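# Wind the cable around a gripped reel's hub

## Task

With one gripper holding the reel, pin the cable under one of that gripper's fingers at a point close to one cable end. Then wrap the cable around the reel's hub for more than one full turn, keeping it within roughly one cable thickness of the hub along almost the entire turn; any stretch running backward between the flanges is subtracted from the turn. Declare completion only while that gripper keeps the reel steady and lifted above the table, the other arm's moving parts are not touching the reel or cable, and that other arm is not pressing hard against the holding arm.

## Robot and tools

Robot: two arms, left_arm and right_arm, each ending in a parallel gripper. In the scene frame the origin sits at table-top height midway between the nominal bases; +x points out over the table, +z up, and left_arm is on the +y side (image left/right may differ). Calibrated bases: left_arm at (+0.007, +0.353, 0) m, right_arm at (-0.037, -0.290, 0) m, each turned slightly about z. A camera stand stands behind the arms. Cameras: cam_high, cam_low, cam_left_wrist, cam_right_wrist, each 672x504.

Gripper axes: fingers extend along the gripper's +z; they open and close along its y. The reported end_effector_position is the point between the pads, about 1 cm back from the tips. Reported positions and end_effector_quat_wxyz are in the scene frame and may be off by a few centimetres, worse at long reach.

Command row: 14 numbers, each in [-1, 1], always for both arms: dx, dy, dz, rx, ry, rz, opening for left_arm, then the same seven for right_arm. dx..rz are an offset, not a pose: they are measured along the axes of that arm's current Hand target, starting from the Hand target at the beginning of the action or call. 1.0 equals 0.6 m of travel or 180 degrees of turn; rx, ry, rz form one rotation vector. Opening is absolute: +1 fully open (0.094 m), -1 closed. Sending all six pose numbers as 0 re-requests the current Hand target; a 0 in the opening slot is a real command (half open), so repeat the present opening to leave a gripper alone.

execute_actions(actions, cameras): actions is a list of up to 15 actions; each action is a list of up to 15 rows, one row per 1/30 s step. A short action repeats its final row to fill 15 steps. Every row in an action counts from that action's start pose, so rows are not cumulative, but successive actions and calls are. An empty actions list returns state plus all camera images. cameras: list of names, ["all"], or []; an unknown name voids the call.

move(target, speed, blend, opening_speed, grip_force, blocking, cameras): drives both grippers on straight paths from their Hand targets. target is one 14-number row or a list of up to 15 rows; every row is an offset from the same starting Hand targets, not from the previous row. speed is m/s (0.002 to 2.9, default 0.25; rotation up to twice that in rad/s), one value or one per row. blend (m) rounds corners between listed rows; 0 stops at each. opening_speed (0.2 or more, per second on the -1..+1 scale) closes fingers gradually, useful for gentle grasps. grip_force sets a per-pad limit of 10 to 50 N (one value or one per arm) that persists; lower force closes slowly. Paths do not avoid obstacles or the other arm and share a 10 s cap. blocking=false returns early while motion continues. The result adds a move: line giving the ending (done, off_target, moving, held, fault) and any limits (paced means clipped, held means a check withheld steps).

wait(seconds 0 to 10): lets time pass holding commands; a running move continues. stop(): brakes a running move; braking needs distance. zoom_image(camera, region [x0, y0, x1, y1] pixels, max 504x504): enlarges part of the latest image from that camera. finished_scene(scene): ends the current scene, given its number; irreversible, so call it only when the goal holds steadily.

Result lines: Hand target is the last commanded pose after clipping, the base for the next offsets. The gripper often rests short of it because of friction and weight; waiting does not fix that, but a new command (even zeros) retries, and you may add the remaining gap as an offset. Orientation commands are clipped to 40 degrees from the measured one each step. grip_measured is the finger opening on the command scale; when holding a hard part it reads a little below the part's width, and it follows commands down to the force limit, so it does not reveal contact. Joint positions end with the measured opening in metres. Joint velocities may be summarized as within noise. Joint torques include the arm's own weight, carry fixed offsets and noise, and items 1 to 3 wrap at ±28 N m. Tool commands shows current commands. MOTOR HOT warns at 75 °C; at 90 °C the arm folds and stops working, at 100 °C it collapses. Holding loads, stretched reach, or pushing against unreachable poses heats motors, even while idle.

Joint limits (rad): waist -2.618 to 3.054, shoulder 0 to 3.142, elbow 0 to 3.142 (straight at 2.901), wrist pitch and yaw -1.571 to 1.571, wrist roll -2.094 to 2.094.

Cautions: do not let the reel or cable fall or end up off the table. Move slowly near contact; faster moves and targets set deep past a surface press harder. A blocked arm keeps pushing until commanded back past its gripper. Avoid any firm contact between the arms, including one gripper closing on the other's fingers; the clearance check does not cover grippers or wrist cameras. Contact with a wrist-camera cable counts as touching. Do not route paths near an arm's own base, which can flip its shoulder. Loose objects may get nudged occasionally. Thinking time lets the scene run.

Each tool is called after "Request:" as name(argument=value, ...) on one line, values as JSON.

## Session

Request:
execute_actions(actions=[])

Scene clock: 0.00 s.
left_arm: end_effector_position=(+0.4136, +0.3795, +0.1255) grip_measured=+1.000 end_effector_quat_wxyz=(+0.628, -0.088, +0.769, +0.084) | right_arm: end_effector_position=(+0.3673, -0.3085, +0.1147) grip_measured=+1.000 end_effector_quat_wxyz=(+0.616, +0.048, +0.785, -0.049)
Joint positions: left_arm=[-0.084 1.579 0.379 0.991 -0.316 -0.046 0.094] | right_arm=[0.03 1.571 0.358 0.972 0.155 0.02 0.094]
Joint velocities: within noise
Joint torques (N m): no reading
Heat: left arm: 36 °C; right arm: 37 °C.
Hand target: left_arm +0.4167, +0.3796, +0.1370; +0.641, -0.091, +0.758, +0.082 | right_arm +0.3675, -0.3086, +0.1147; +0.614, +0.048, +0.786, -0.049
Tool commands: left_gripper/opening=+1.0 right_gripper/opening=+1.0

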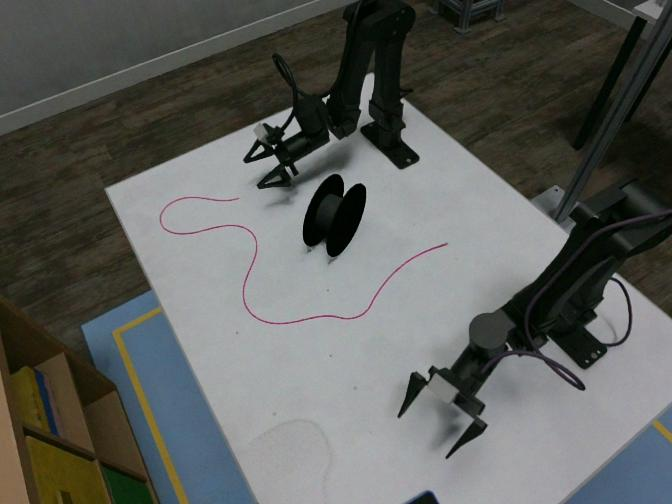

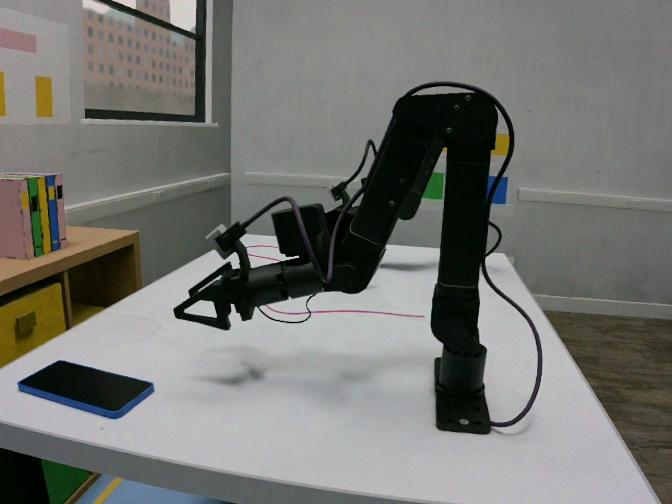

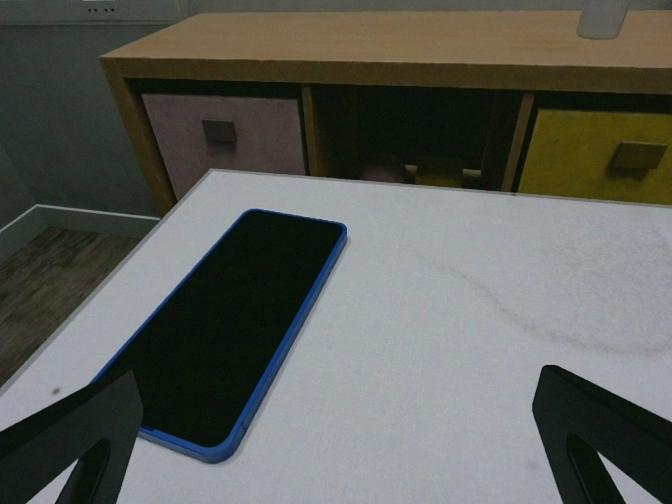

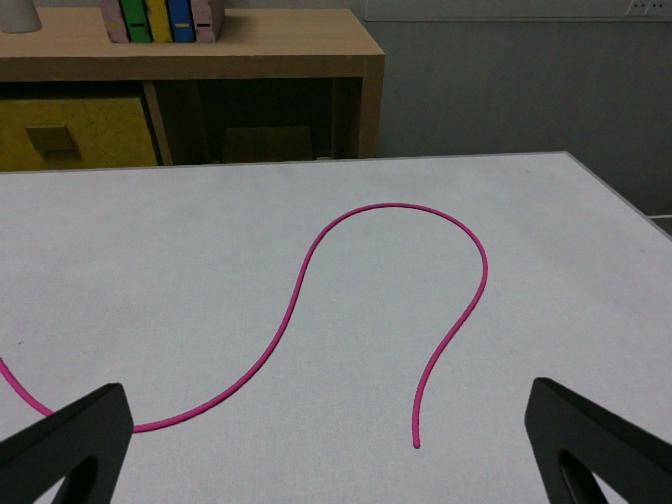

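Request:
move(target=[-0.04,-0.432,-0.617,0.019,0.446,0.018,0,-0.02,0.151,-0.316,-0.232,0.056,-0.076,0], speed=0.25, cameras=["all"])

Scene clock: 123.37 s.
left_arm: end_effector_position=(+0.1287, +0.0429, +0.2148) grip_measured=+0.002 end_effector_quat_wxyz=(+0.021, -0.079, +0.995, -0.063) | right_arm: end_effector_position=(+0.2027, -0.1961, +0.1586) grip_measured=+0.002 end_effector_quat_wxyz=(+0.502, -0.248, +0.812, +0.165)
Joint positions: left_arm=[-1.211 1.731 1.83 -1.536 -0.005 -1.362 0.047] | right_arm=[0.002 0.553 0.381 -0.373 -0.552 -0.286 0.047]
Joint torques (N m): left_arm=[0.02 -6.05 7.84 -0.08 0.05 -0.07] | right_arm=[0.21 -0.88 9.42 1.88 -0.41 -0.16]
Heat: left arm: 42 °C; right arm: 44 °C.
Hand target: left_arm +0.1294, +0.0398, +0.2197; +0.001, -0.085, +0.996, +0.000 | right_arm +0.2004, -0.1932, +0.1701; +0.511, -0.261, +0.802, +0.166
Off the commanded pose: left_arm 0.006 m, 8 deg | right_arm 0.012 m, 2 deg.
joint sent to its limit (left arm) — joint 4 (wrist pitch), lower limit. The joint targets are off in orientation, not in position.
move: off_target (left_arm, right_arm)

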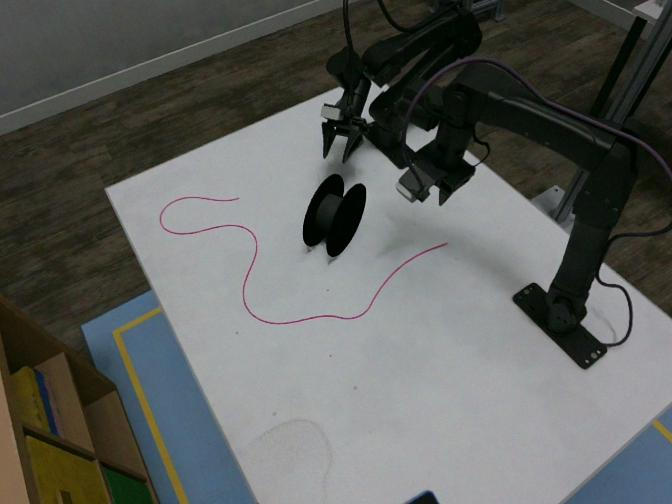

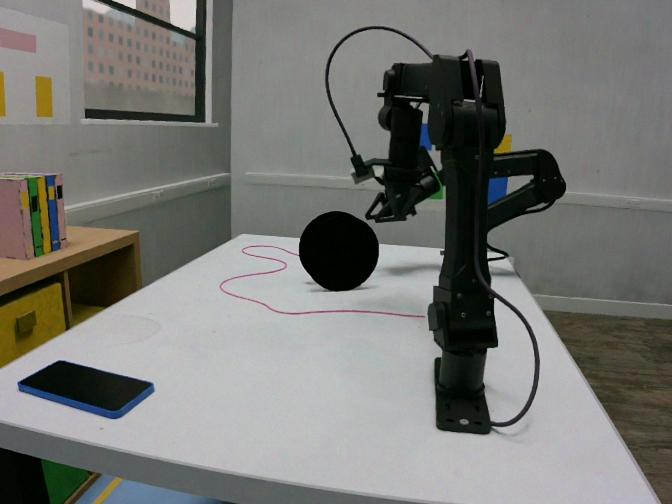

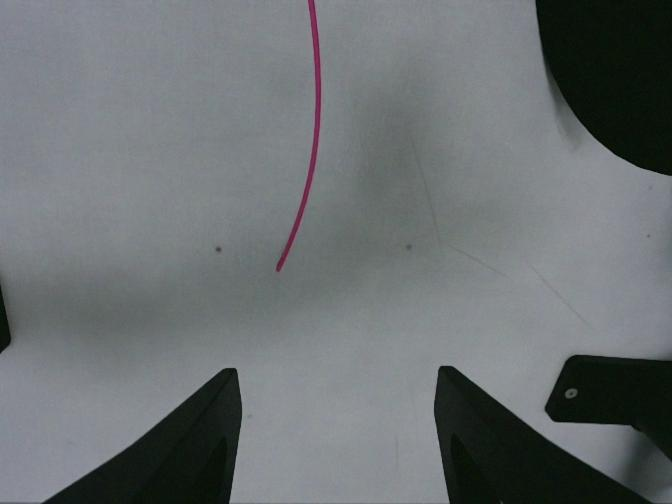

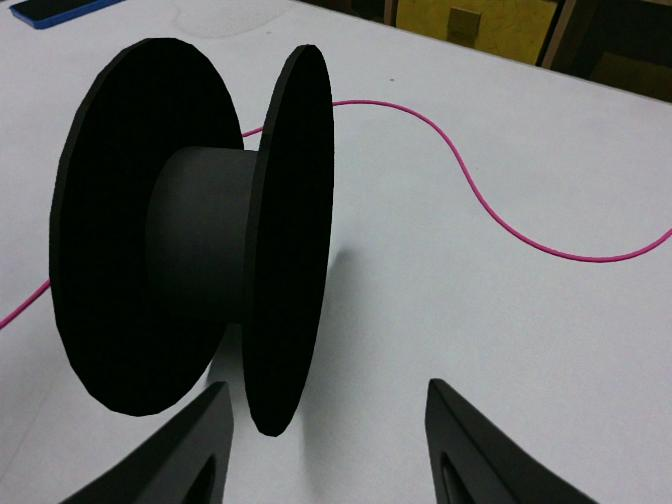

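Request:
move(target=[-0.218,-0.02,0,0,0,0,0,0.022,0.102,-0.04,0,0,0,0], speed=0.2, cameras=["cam_high","cam_left_wrist","cam_right_wrist"])

Scene clock: 211.83 s.
left_arm: end_effector_position=(+0.2573, +0.0535, +0.2158) grip_measured=+0.002 end_effector_quat_wxyz=(+0.048, -0.091, +0.992, -0.076) | right_arm: end_effector_position=(+0.1452, -0.1582, +0.1703) grip_measured=+0.002 end_effector_quat_wxyz=(+0.514, -0.265, +0.799, +0.165)
Joint positions: left_arm=[-0.882 1.93 2.082 -1.543 0.008 -1.059 0.047] | right_arm=[0.607 0.233 0.381 -0.58 -0.031 -0.024 0.047]
Joint torques (N m): left_arm=[-0.29 -7.83 7.77 0.05 -0.05 0.11] | right_arm=[0.58 0.32 6.76 2.11 -0.01 0.14]
Heat: left arm: 38 °C; right arm: 43 °C.
Hand target: left_arm +0.2604, +0.0500, +0.2199; +0.001, -0.085, +0.996, +0.000 | right_arm +0.1423, -0.1598, +0.1682; +0.511, -0.261, +0.802, +0.166
Off the commanded pose: left_arm 0.006 m, 10 deg | right_arm 0.004 m, 1 deg.
joint sent to its limit (left arm) — joint 4 (wrist pitch), lower limit. The joint targets are off in orientation, not in position.
move: off_target (left_arm)
Images, in order (width x height): cam_high 672x504, cam_left_wrist 672x504, cam_right_wrist 672x504.

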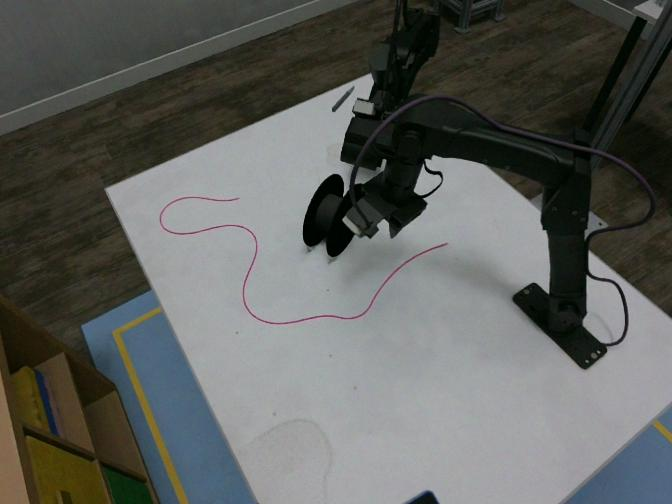

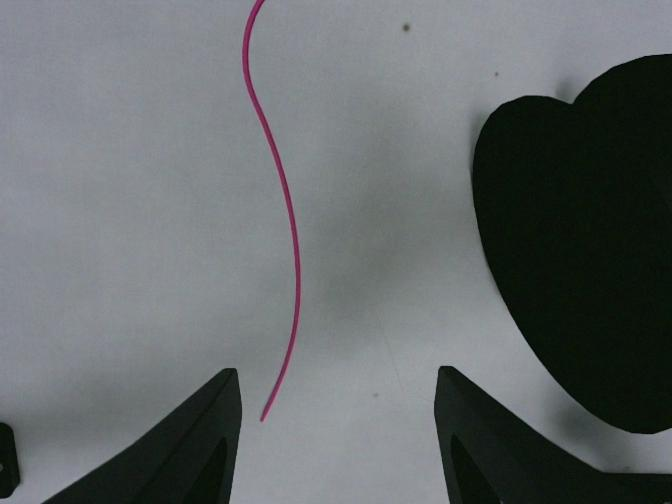

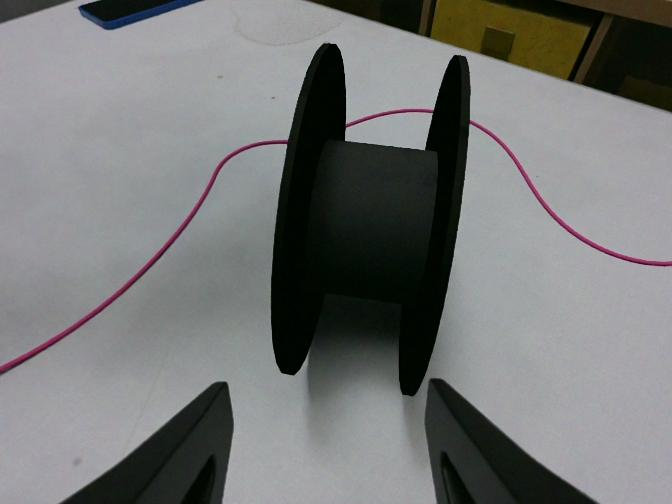

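Request:
move(target=[-0.089,0.030,0.2,0,0,-0.113,0,0,0,0,0,0,0,0], speed=0.2, cameras=["cam_left_wrist","cam_right_wrist"])

Scene clock: 257.73 s.
left_arm: end_effector_position=(+0.3063, +0.0770, +0.1065) grip_measured=+0.002 end_effector_quat_wxyz=(-0.003, -0.253, +0.967, -0.003) | right_arm: end_effector_position=(+0.1453, -0.1584, +0.1703) grip_measured=+0.002 end_effector_quat_wxyz=(+0.514, -0.264, +0.800, +0.164)
Joint positions: left_arm=[-0.752 2.107 1.912 -1.374 0.008 -1.256 0.047] | right_arm=[0.607 0.233 0.381 -0.58 -0.03 -0.023 0.047]
Joint torques (N m): left_arm=[0.25 -9.65 4.56 0.02 -0.07 -0.08] | right_arm=[0.65 0.32 6.79 2.09 0.04 0.12]
Heat: left arm: 39 °C; right arm: 46 °C.
Hand target: left_arm +0.3102, +0.0770, +0.1001; +0.001, -0.259, +0.966, +0.000 | right_arm +0.1423, -0.1598, +0.1683; +0.511, -0.261, +0.802, +0.166
Off the commanded pose: left_arm 0.008 m, 1 deg | right_arm 0.004 m, 1 deg.
move: done
Images, in order (width x height): cam_left_wrist 672x504, cam_right_wrist 672x504.

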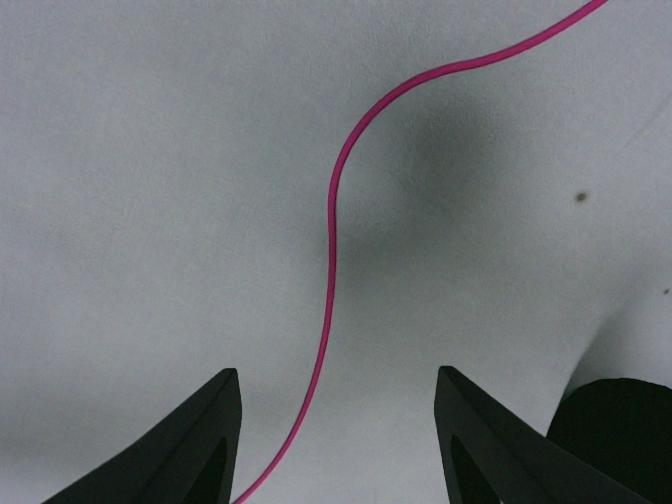

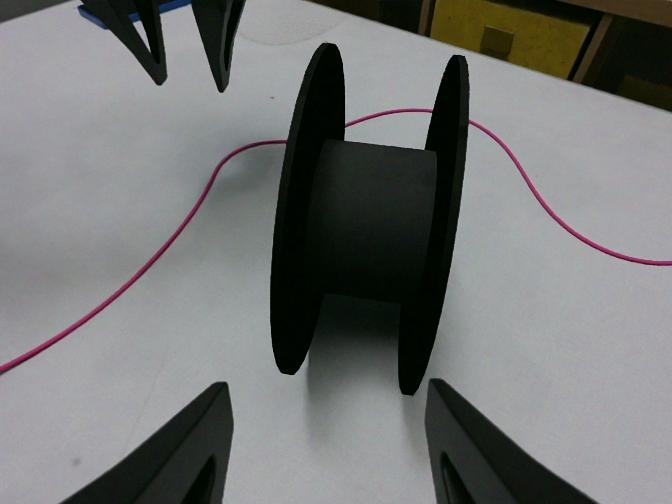

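Request:
move(target=[0,0,0.145,0,0,0,0,0,0,0,0,0,0,0], speed=0.12, cameras=["cam_left_wrist","cam_right_wrist","cam_low"])

Scene clock: 268.57 s.
left_arm: end_effector_position=(+0.3077, +0.0757, +0.0207) grip_measured=+0.002 end_effector_quat_wxyz=(-0.002, -0.253, +0.967, -0.004) | right_arm: end_effector_position=(+0.1453, -0.1584, +0.1703) grip_measured=+0.002 end_effector_quat_wxyz=(+0.514, -0.264, +0.800, +0.164)
Joint positions: left_arm=[-0.752 2.153 1.64 -1.053 0.008 -1.257 0.047] | right_arm=[0.607 0.233 0.381 -0.58 -0.03 -0.023 0.047]
Joint torques (N m): left_arm=[0.27 -9.73 4.31 0.04 -0.07 -0.08] | right_arm=[0.61 0.32 6.76 2.1 0.05 0.11]
Heat: left arm: 38 °C; right arm: 46 °C.
Hand target: left_arm +0.3104, +0.0771, +0.0130; +0.001, -0.259, +0.966, +0.000 | right_arm +0.1423, -0.1598, +0.1683; +0.511, -0.261, +0.802, +0.166
Off the commanded pose: left_arm 0.008 m, 1 deg | right_arm 0.004 m, 1 deg.
move: done
Images, in order (width x height): cam_low 672x504, cam_left_wrist 672x504, cam_right_wrist 672x504.

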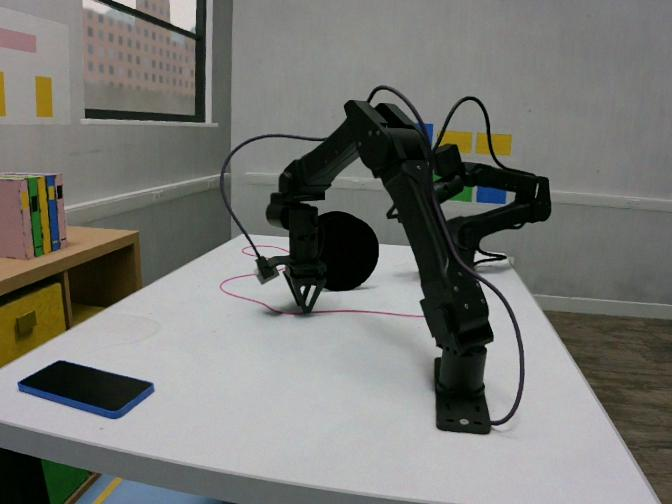

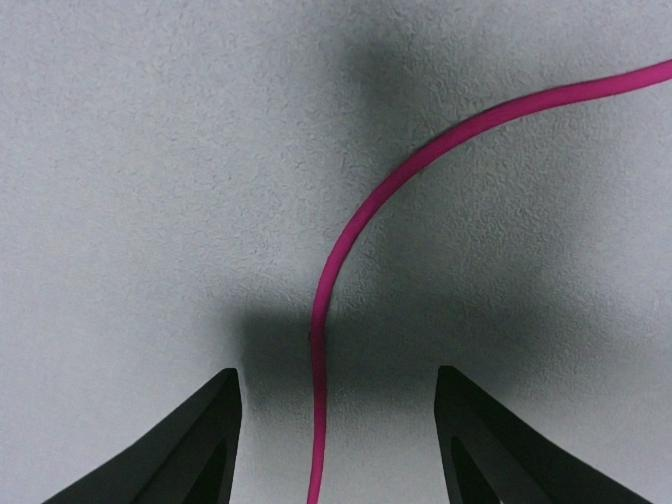

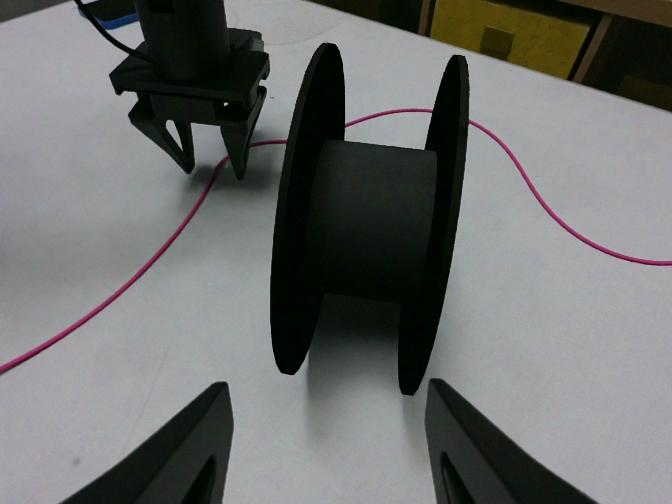

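Request:
move(target=[[0,0,0.018,0,0,0,0,0,0,0,0,0,0,0],[0,0,0.018,0,0,0,-1,0,0,0,0,0,0,0]], speed=0.06, cameras=["cam_left_wrist","cam_right_wrist"])

Scene clock: 275.70 s.
left_arm: end_effector_position=(+0.3096, +0.0740, +0.0142) grip_measured=-0.953 end_effector_quat_wxyz=(+0.001, -0.253, +0.967, -0.010) | right_arm: end_effector_position=(+0.1453, -0.1584, +0.1703) grip_measured=+0.002 end_effector_quat_wxyz=(+0.514, -0.264, +0.800, +0.164)
Joint positions: left_arm=[-0.752 2.158 1.621 -1.016 0.008 -1.257 0.002] | right_arm=[0.607 0.233 0.381 -0.58 -0.03 -0.023 0.047]
Joint torques (N m): left_arm=[0.27 -9.1 3.93 0.04 -0.07 -0.08] | right_arm=[0.61 0.31 6.75 2.1 0.06 0.11]
Heat: left arm: 38 °C; right arm: 46 °C.
Hand target: left_arm +0.3105, +0.0770, +0.0023; +0.001, -0.259, +0.966, +0.000 | right_arm +0.1423, -0.1598, +0.1683; +0.511, -0.261, +0.802, +0.166
Off the commanded pose: left_arm 0.012 m, 1 deg | right_arm 0.004 m, 1 deg.
move: off_target (left_arm); target 2's new opening was sent with left_arm's hand 0.012 m and 1 deg from that target
Images, in order (width x height): cam_left_wrist 672x504, cam_right_wrist 672x504.

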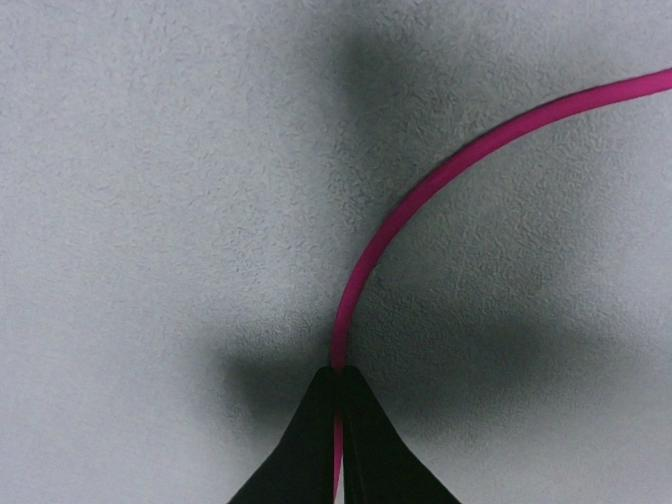

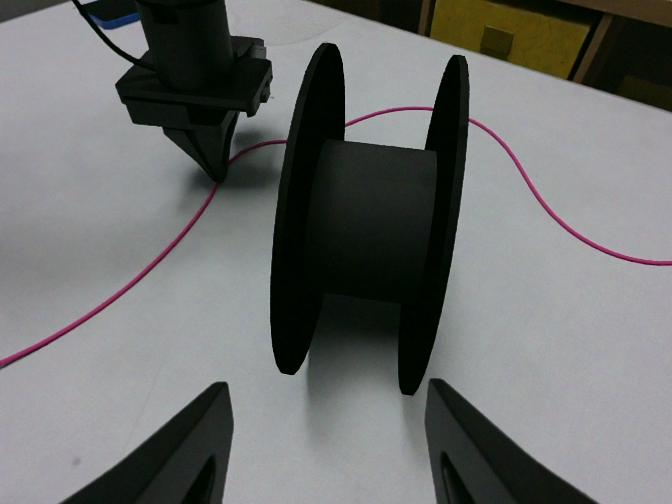

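Request:
move(target=[[0,0,-0.167,0,0,0,-1,0,0,0,0,0,0,0],[0.176,-0.166,-0.667,0.333,0.0145,0.025,-1,0,0,0,0,0,0,0]], speed=0.2, blend=[0.05,0], cameras=["all"])

Scene clock: 304.47 s.
left_arm: end_effector_position=(+0.2709, -0.0647, +0.3636) grip_measured=-0.953 end_effector_quat_wxyz=(+0.091, -0.196, +0.868, -0.447) | right_arm: end_effector_position=(+0.1453, -0.1584, +0.1703) grip_measured=+0.002 end_effector_quat_wxyz=(+0.514, -0.264, +0.800, +0.164)
Joint positions: left_arm=[-0.96 1.799 2.121 -0.954 0.158 -1.476 0.002] | right_arm=[0.607 0.233 0.381 -0.58 -0.03 -0.023 0.047]
Joint torques (N m): left_arm=[-0.29 -11.58 8.59 1.39 0.02 0] | right_arm=[0.58 0.31 6.75 2.1 0.04 0.11]
Heat: left arm: 38 °C; right arm: 47 °C.
Hand target: left_arm +0.2682, -0.0624, +0.4022; +0.110, -0.188, +0.846, -0.488 | right_arm +0.1423, -0.1598, +0.1683; +0.511, -0.261, +0.802, +0.166
Off the commanded pose: left_arm 0.039 m, 6 deg | right_arm 0.004 m, 1 deg.
move: off_target (left_arm)

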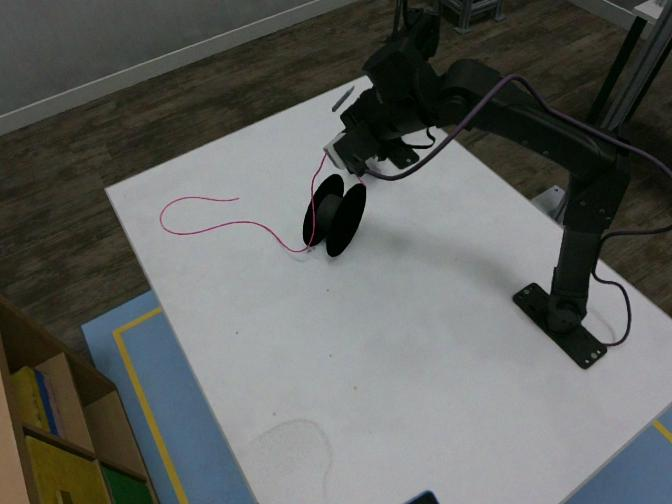

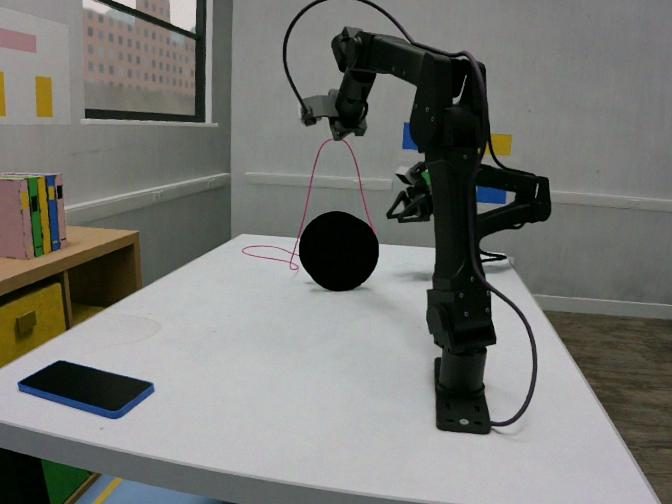

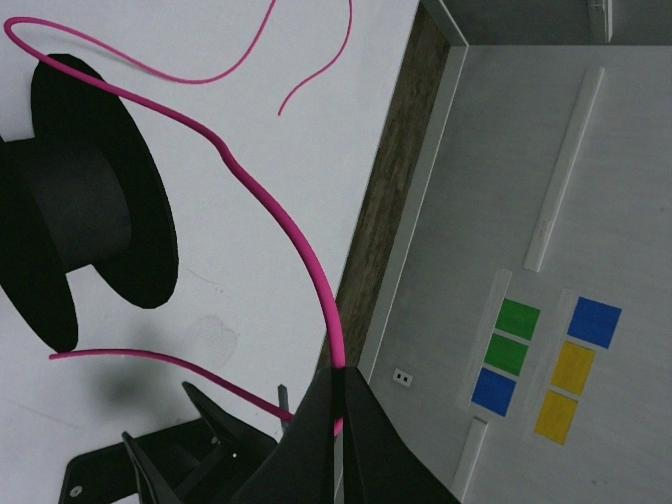

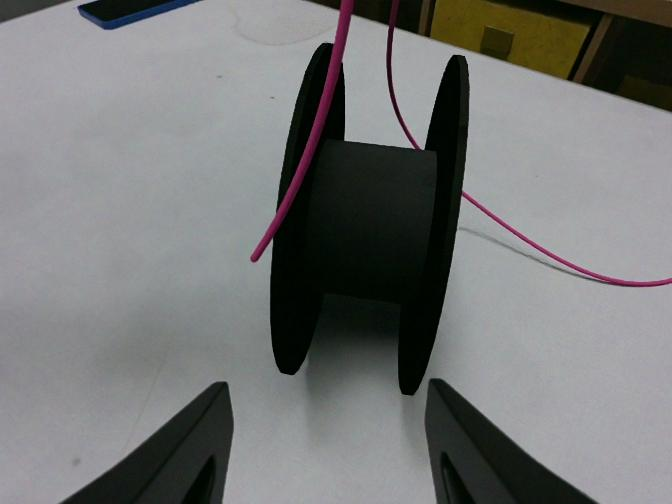

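Request:
move(target=[[0,-0.072,-0.042,0,0,0,-1,0,0,0,0,0,0,0],[0,-0.114,0.0305,0,0,0,-1,0,0,0,0,0,0,0]], speed=0.15, blend=[0.02,0], cameras=["all"])

Scene clock: 332.53 s.
left_arm: end_effector_position=(+0.2888, -0.1077, +0.4350) grip_measured=-0.953 end_effector_quat_wxyz=(+0.115, -0.185, +0.824, -0.524) | right_arm: end_effector_position=(+0.1453, -0.1584, +0.1703) grip_measured=+0.002 end_effector_quat_wxyz=(+0.514, -0.264, +0.800, +0.164)
Joint positions: left_arm=[-0.984 2.148 2.838 -1.134 0.143 -1.508 0.002] | right_arm=[0.607 0.233 0.381 -0.58 -0.03 -0.023 0.047]
Joint torques (N m): left_arm=[-0.29 -10.33 6.37 1.48 -0.09 0.01] | right_arm=[0.59 0.31 6.75 2.1 0.03 0.11]
Heat: left arm: 41 °C; right arm: 47 °C.
Hand target: left_arm +0.2893, -0.1078, +0.4523; +0.109, -0.188, +0.845, -0.488 | right_arm +0.1423, -0.1598, +0.1683; +0.511, -0.261, +0.802, +0.166
Off the commanded pose: left_arm 0.017 m, 5 deg | right_arm 0.004 m, 1 deg.
elbow stopped short (left arm): the move would have taken joint 3 (elbow) straighter than the controller allows.
move: off_target (left_arm)

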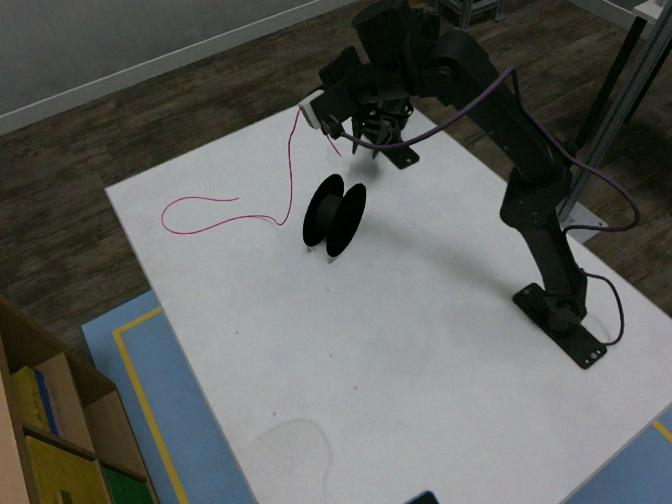

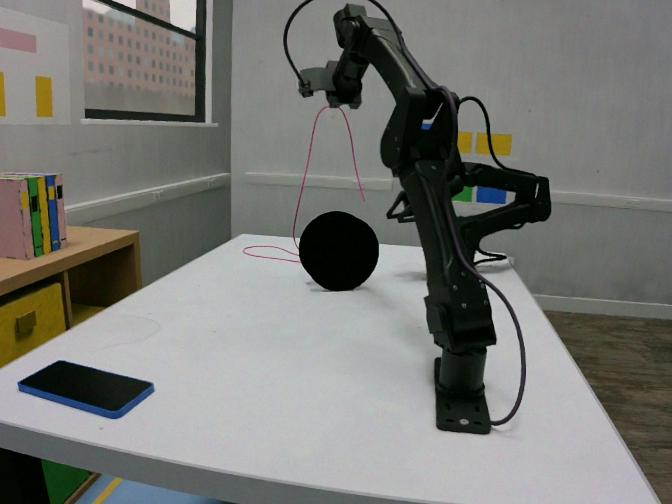

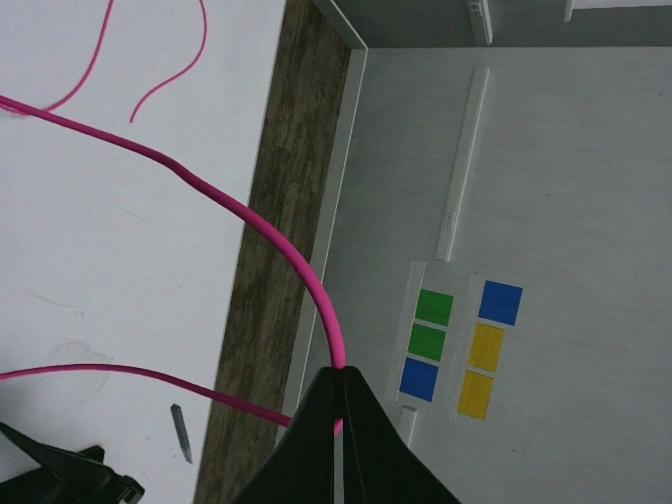

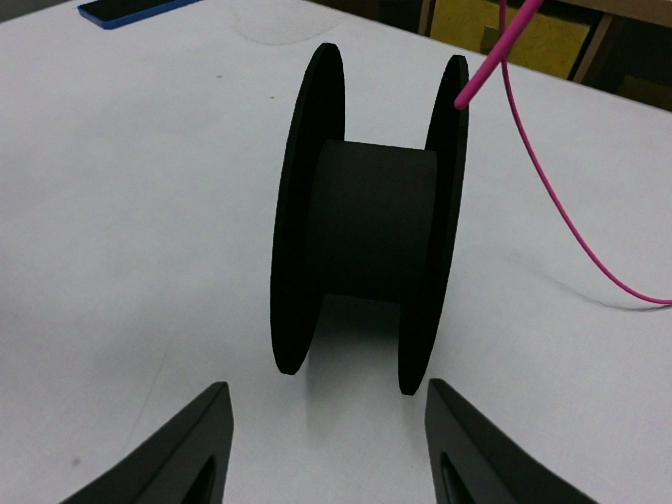

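Request:
move(target=[-0.033,0.133,0.0535,0,0,0,-1,0,0,0,0,0,0,0], speed=0.12, cameras=["all"])

Scene clock: 353.17 s.
left_arm: end_effector_position=(+0.3065, -0.0955, +0.3367) grip_measured=-0.953 end_effector_quat_wxyz=(+0.095, -0.202, +0.861, -0.457) | right_arm: end_effector_position=(+0.1453, -0.1584, +0.1703) grip_measured=+0.002 end_effector_quat_wxyz=(+0.514, -0.264, +0.800, +0.164)
Joint positions: left_arm=[-0.934 1.915 2.133 -0.828 0.173 -1.477 0.002] | right_arm=[0.607 0.233 0.381 -0.58 -0.03 -0.023 0.047]
Joint torques (N m): left_arm=[0.38 -14.78 4.86 1.38 0.18 0.16] | right_arm=[0.59 0.34 6.8 2.1 0.04 0.12]
Heat: left arm: 43 °C; right arm: 47 °C.
Hand target: left_arm +0.3022, -0.0884, +0.3672; +0.109, -0.188, +0.846, -0.488 | right_arm +0.1423, -0.1598, +0.1683; +0.511, -0.261, +0.802, +0.166
Off the commanded pose: left_arm 0.032 m, 5 deg | right_arm 0.004 m, 1 deg.
move: off_target (left_arm)

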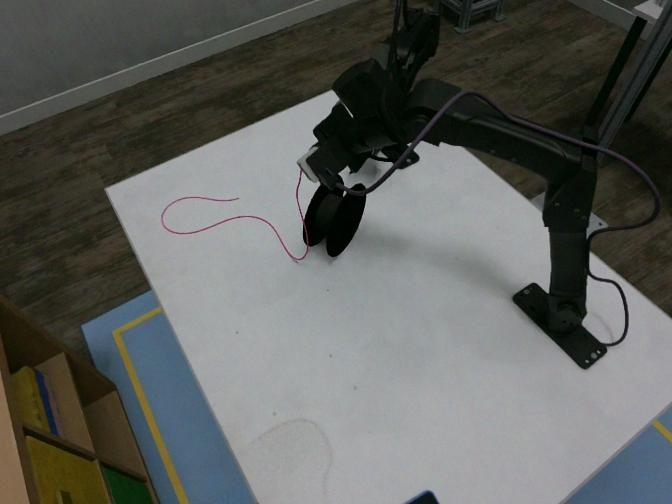

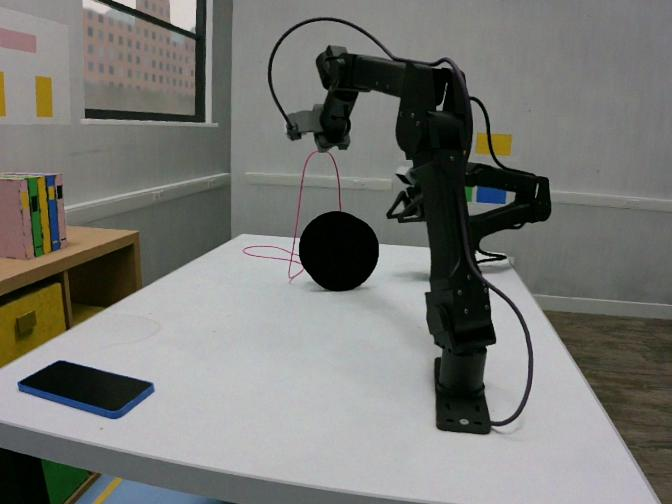

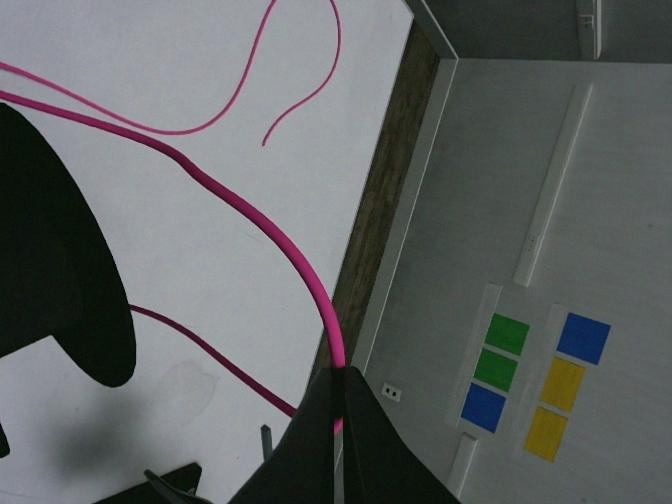

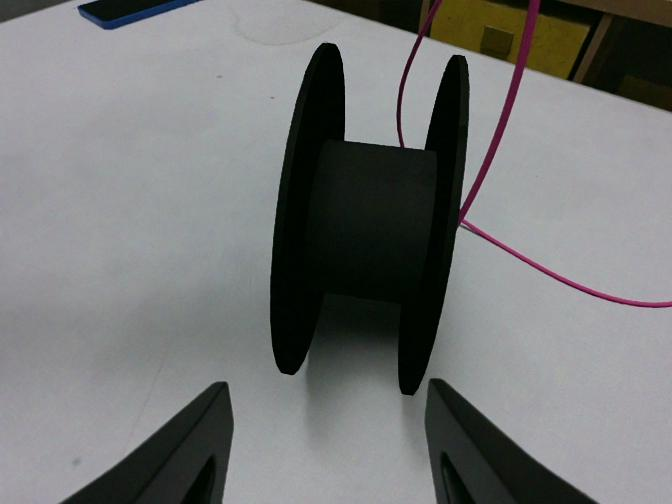

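Request:
move(target=[0,-0.110,-0.0925,0,0.096,0.056,-1,0,0,0,0,0,0,0], speed=0.15, cameras=["cam_left_wrist","cam_right_wrist"])

Scene clock: 382.83 s.
left_arm: end_effector_position=(+0.2940, -0.0736, +0.4455) grip_measured=-0.953 end_effector_quat_wxyz=(+0.046, -0.063, +0.830, -0.552) | right_arm: end_effector_position=(+0.1453, -0.1584, +0.1703) grip_measured=+0.002 end_effector_quat_wxyz=(+0.514, -0.264, +0.800, +0.164)
Joint positions: left_arm=[-0.799 2.13 2.838 -1.181 0.566 -1.296 0.002] | right_arm=[0.607 0.233 0.381 -0.58 -0.03 -0.023 0.047]
Joint torques (N m): left_arm=[0.46 -8.88 6.24 1.25 0.33 0.17] | right_arm=[0.61 0.29 6.74 2.1 0.04 0.11]
Heat: left arm: 42 °C; right arm: 47 °C.
Hand target: left_arm +0.2956, -0.0748, +0.4521; +0.024, -0.038, +0.866, -0.499 | right_arm +0.1423, -0.1598, +0.1683; +0.511, -0.261, +0.802, +0.166
Off the commanded pose: left_arm 0.007 m, 8 deg | right_arm 0.004 m, 1 deg.
elbow stopped short (left arm): the move would have taken joint 3 (elbow) straighter than the controller allows.
move: off_target (left_arm)
Images, in order (width x height): cam_left_wrist 672x504, cam_right_wrist 672x504.

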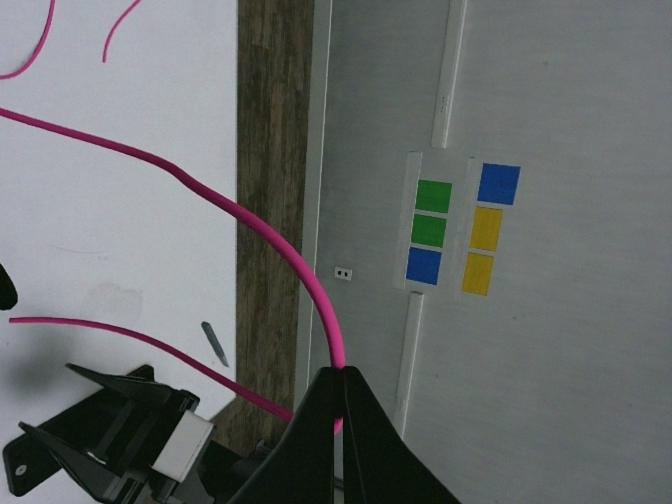

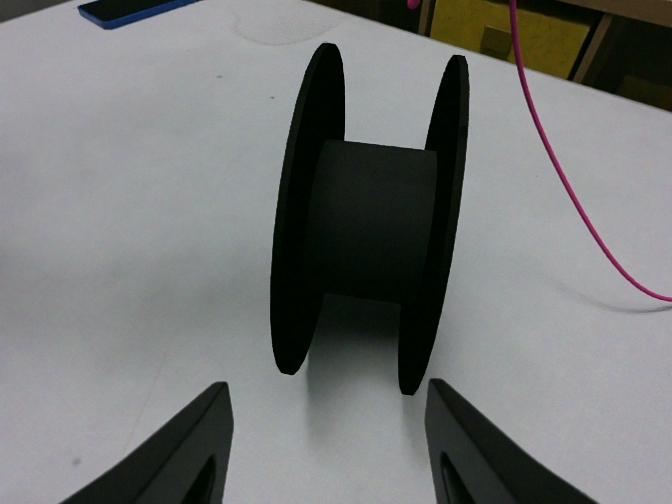

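Request:
move(target=[-0.016,0.157,0.084,0,0,0,-1,0,0,0,0,0,0,0], speed=0.12, cameras=["all"])

Scene clock: 396.83 s.
left_arm: end_effector_position=(+0.3112, -0.0771, +0.3125) grip_measured=-0.953 end_effector_quat_wxyz=(+0.000, -0.058, +0.881, -0.469) | right_arm: end_effector_position=(+0.1453, -0.1584, +0.1703) grip_measured=+0.002 end_effector_quat_wxyz=(+0.514, -0.264, +0.800, +0.164)
Joint positions: left_arm=[-0.773 1.973 2.138 -0.906 0.592 -1.164 0.002] | right_arm=[0.607 0.233 0.381 -0.58 -0.03 -0.023 0.047]
Joint torques (N m): left_arm=[0.54 -15.88 4.78 1.21 0.45 0.15] | right_arm=[0.58 0.32 6.76 2.1 0.03 0.11]
Heat: left arm: 43 °C; right arm: 47 °C.
Hand target: left_arm +0.3053, -0.0704, +0.3453; +0.024, -0.038, +0.866, -0.499 | right_arm +0.1423, -0.1598, +0.1683; +0.511, -0.261, +0.802, +0.166
Off the commanded pose: left_arm 0.034 m, 5 deg | right_arm 0.004 m, 1 deg.
move: off_target (left_arm)

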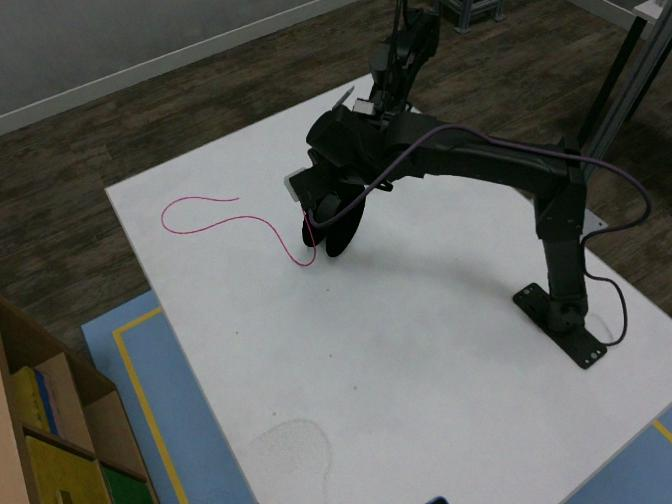

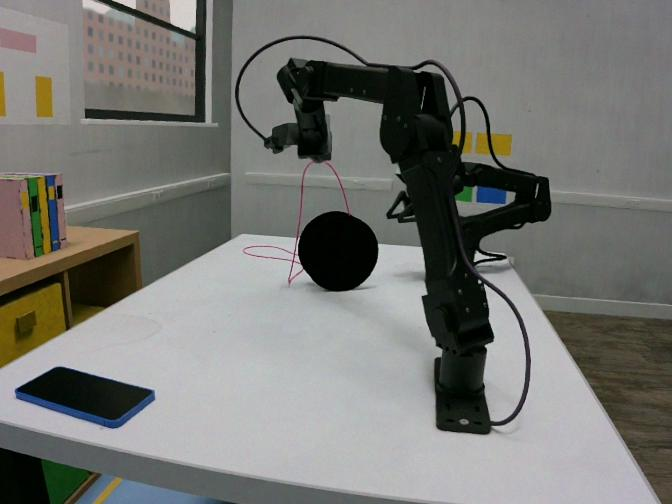

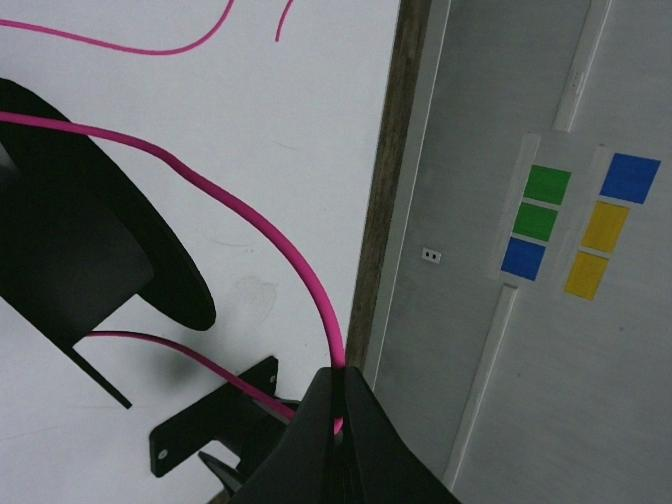

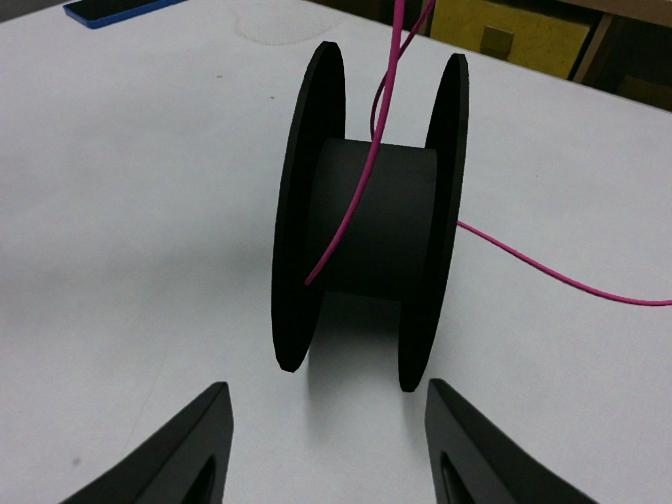

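Request:
move(target=[-0.0855,0.119,0.07,0,0,0,-1,0,0,0,0,0,0,0], speed=0.12, cameras=["all"])

Scene clock: 411.97 s.
left_arm: end_effector_position=(+0.3541, -0.0639, +0.2656) grip_measured=-0.953 end_effector_quat_wxyz=(+0.021, -0.048, +0.869, -0.492) | right_arm: end_effector_position=(+0.1453, -0.1584, +0.1703) grip_measured=+0.002 end_effector_quat_wxyz=(+0.514, -0.264, +0.800, +0.164)
Joint positions: left_arm=[-0.681 1.966 1.893 -0.638 0.662 -1.096 0.002] | right_arm=[0.607 0.233 0.381 -0.58 -0.03 -0.023 0.047]
Joint torques (N m): left_arm=[0.36 -10.04 5.09 1.24 0.47 0.16] | right_arm=[0.59 0.31 6.76 2.1 0.04 0.11]
Heat: left arm: 43 °C; right arm: 48 °C.
Hand target: left_arm +0.3566, -0.0664, +0.2628; +0.024, -0.038, +0.866, -0.499 | right_arm +0.1423, -0.1598, +0.1683; +0.511, -0.261, +0.802, +0.166
Off the commanded pose: left_arm 0.005 m, 1 deg | right_arm 0.004 m, 1 deg.
move: done

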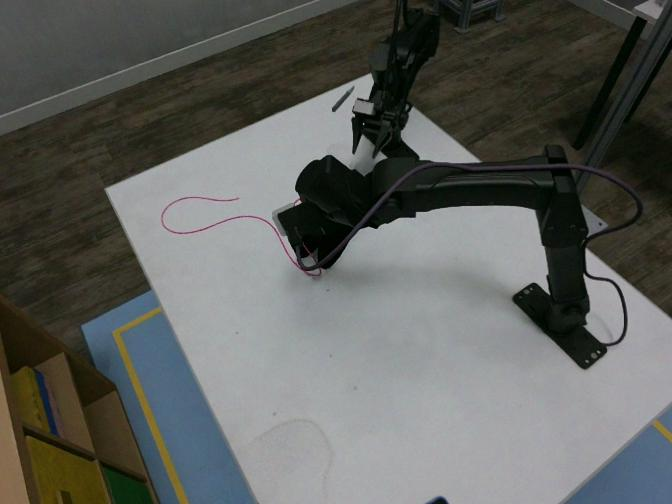

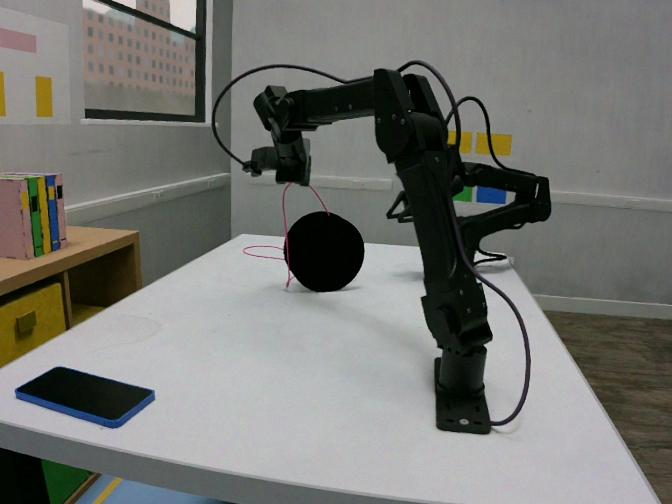

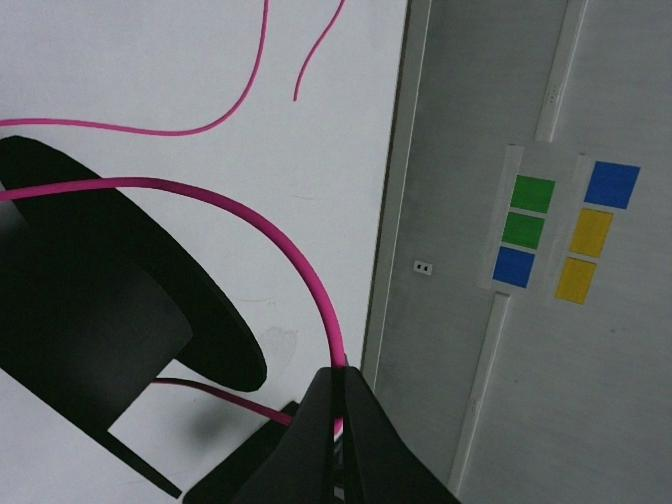

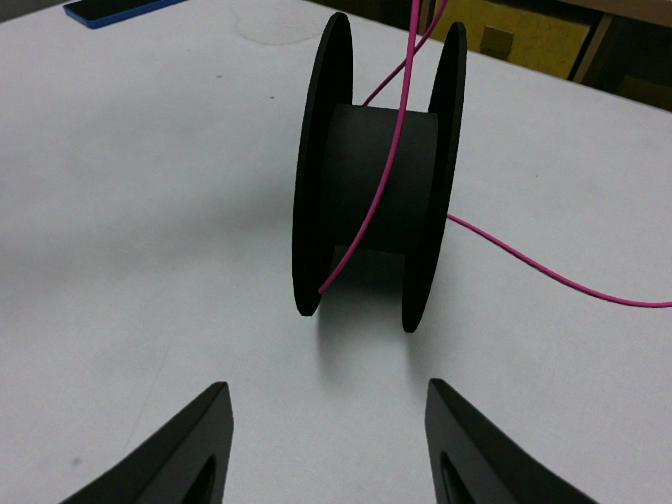

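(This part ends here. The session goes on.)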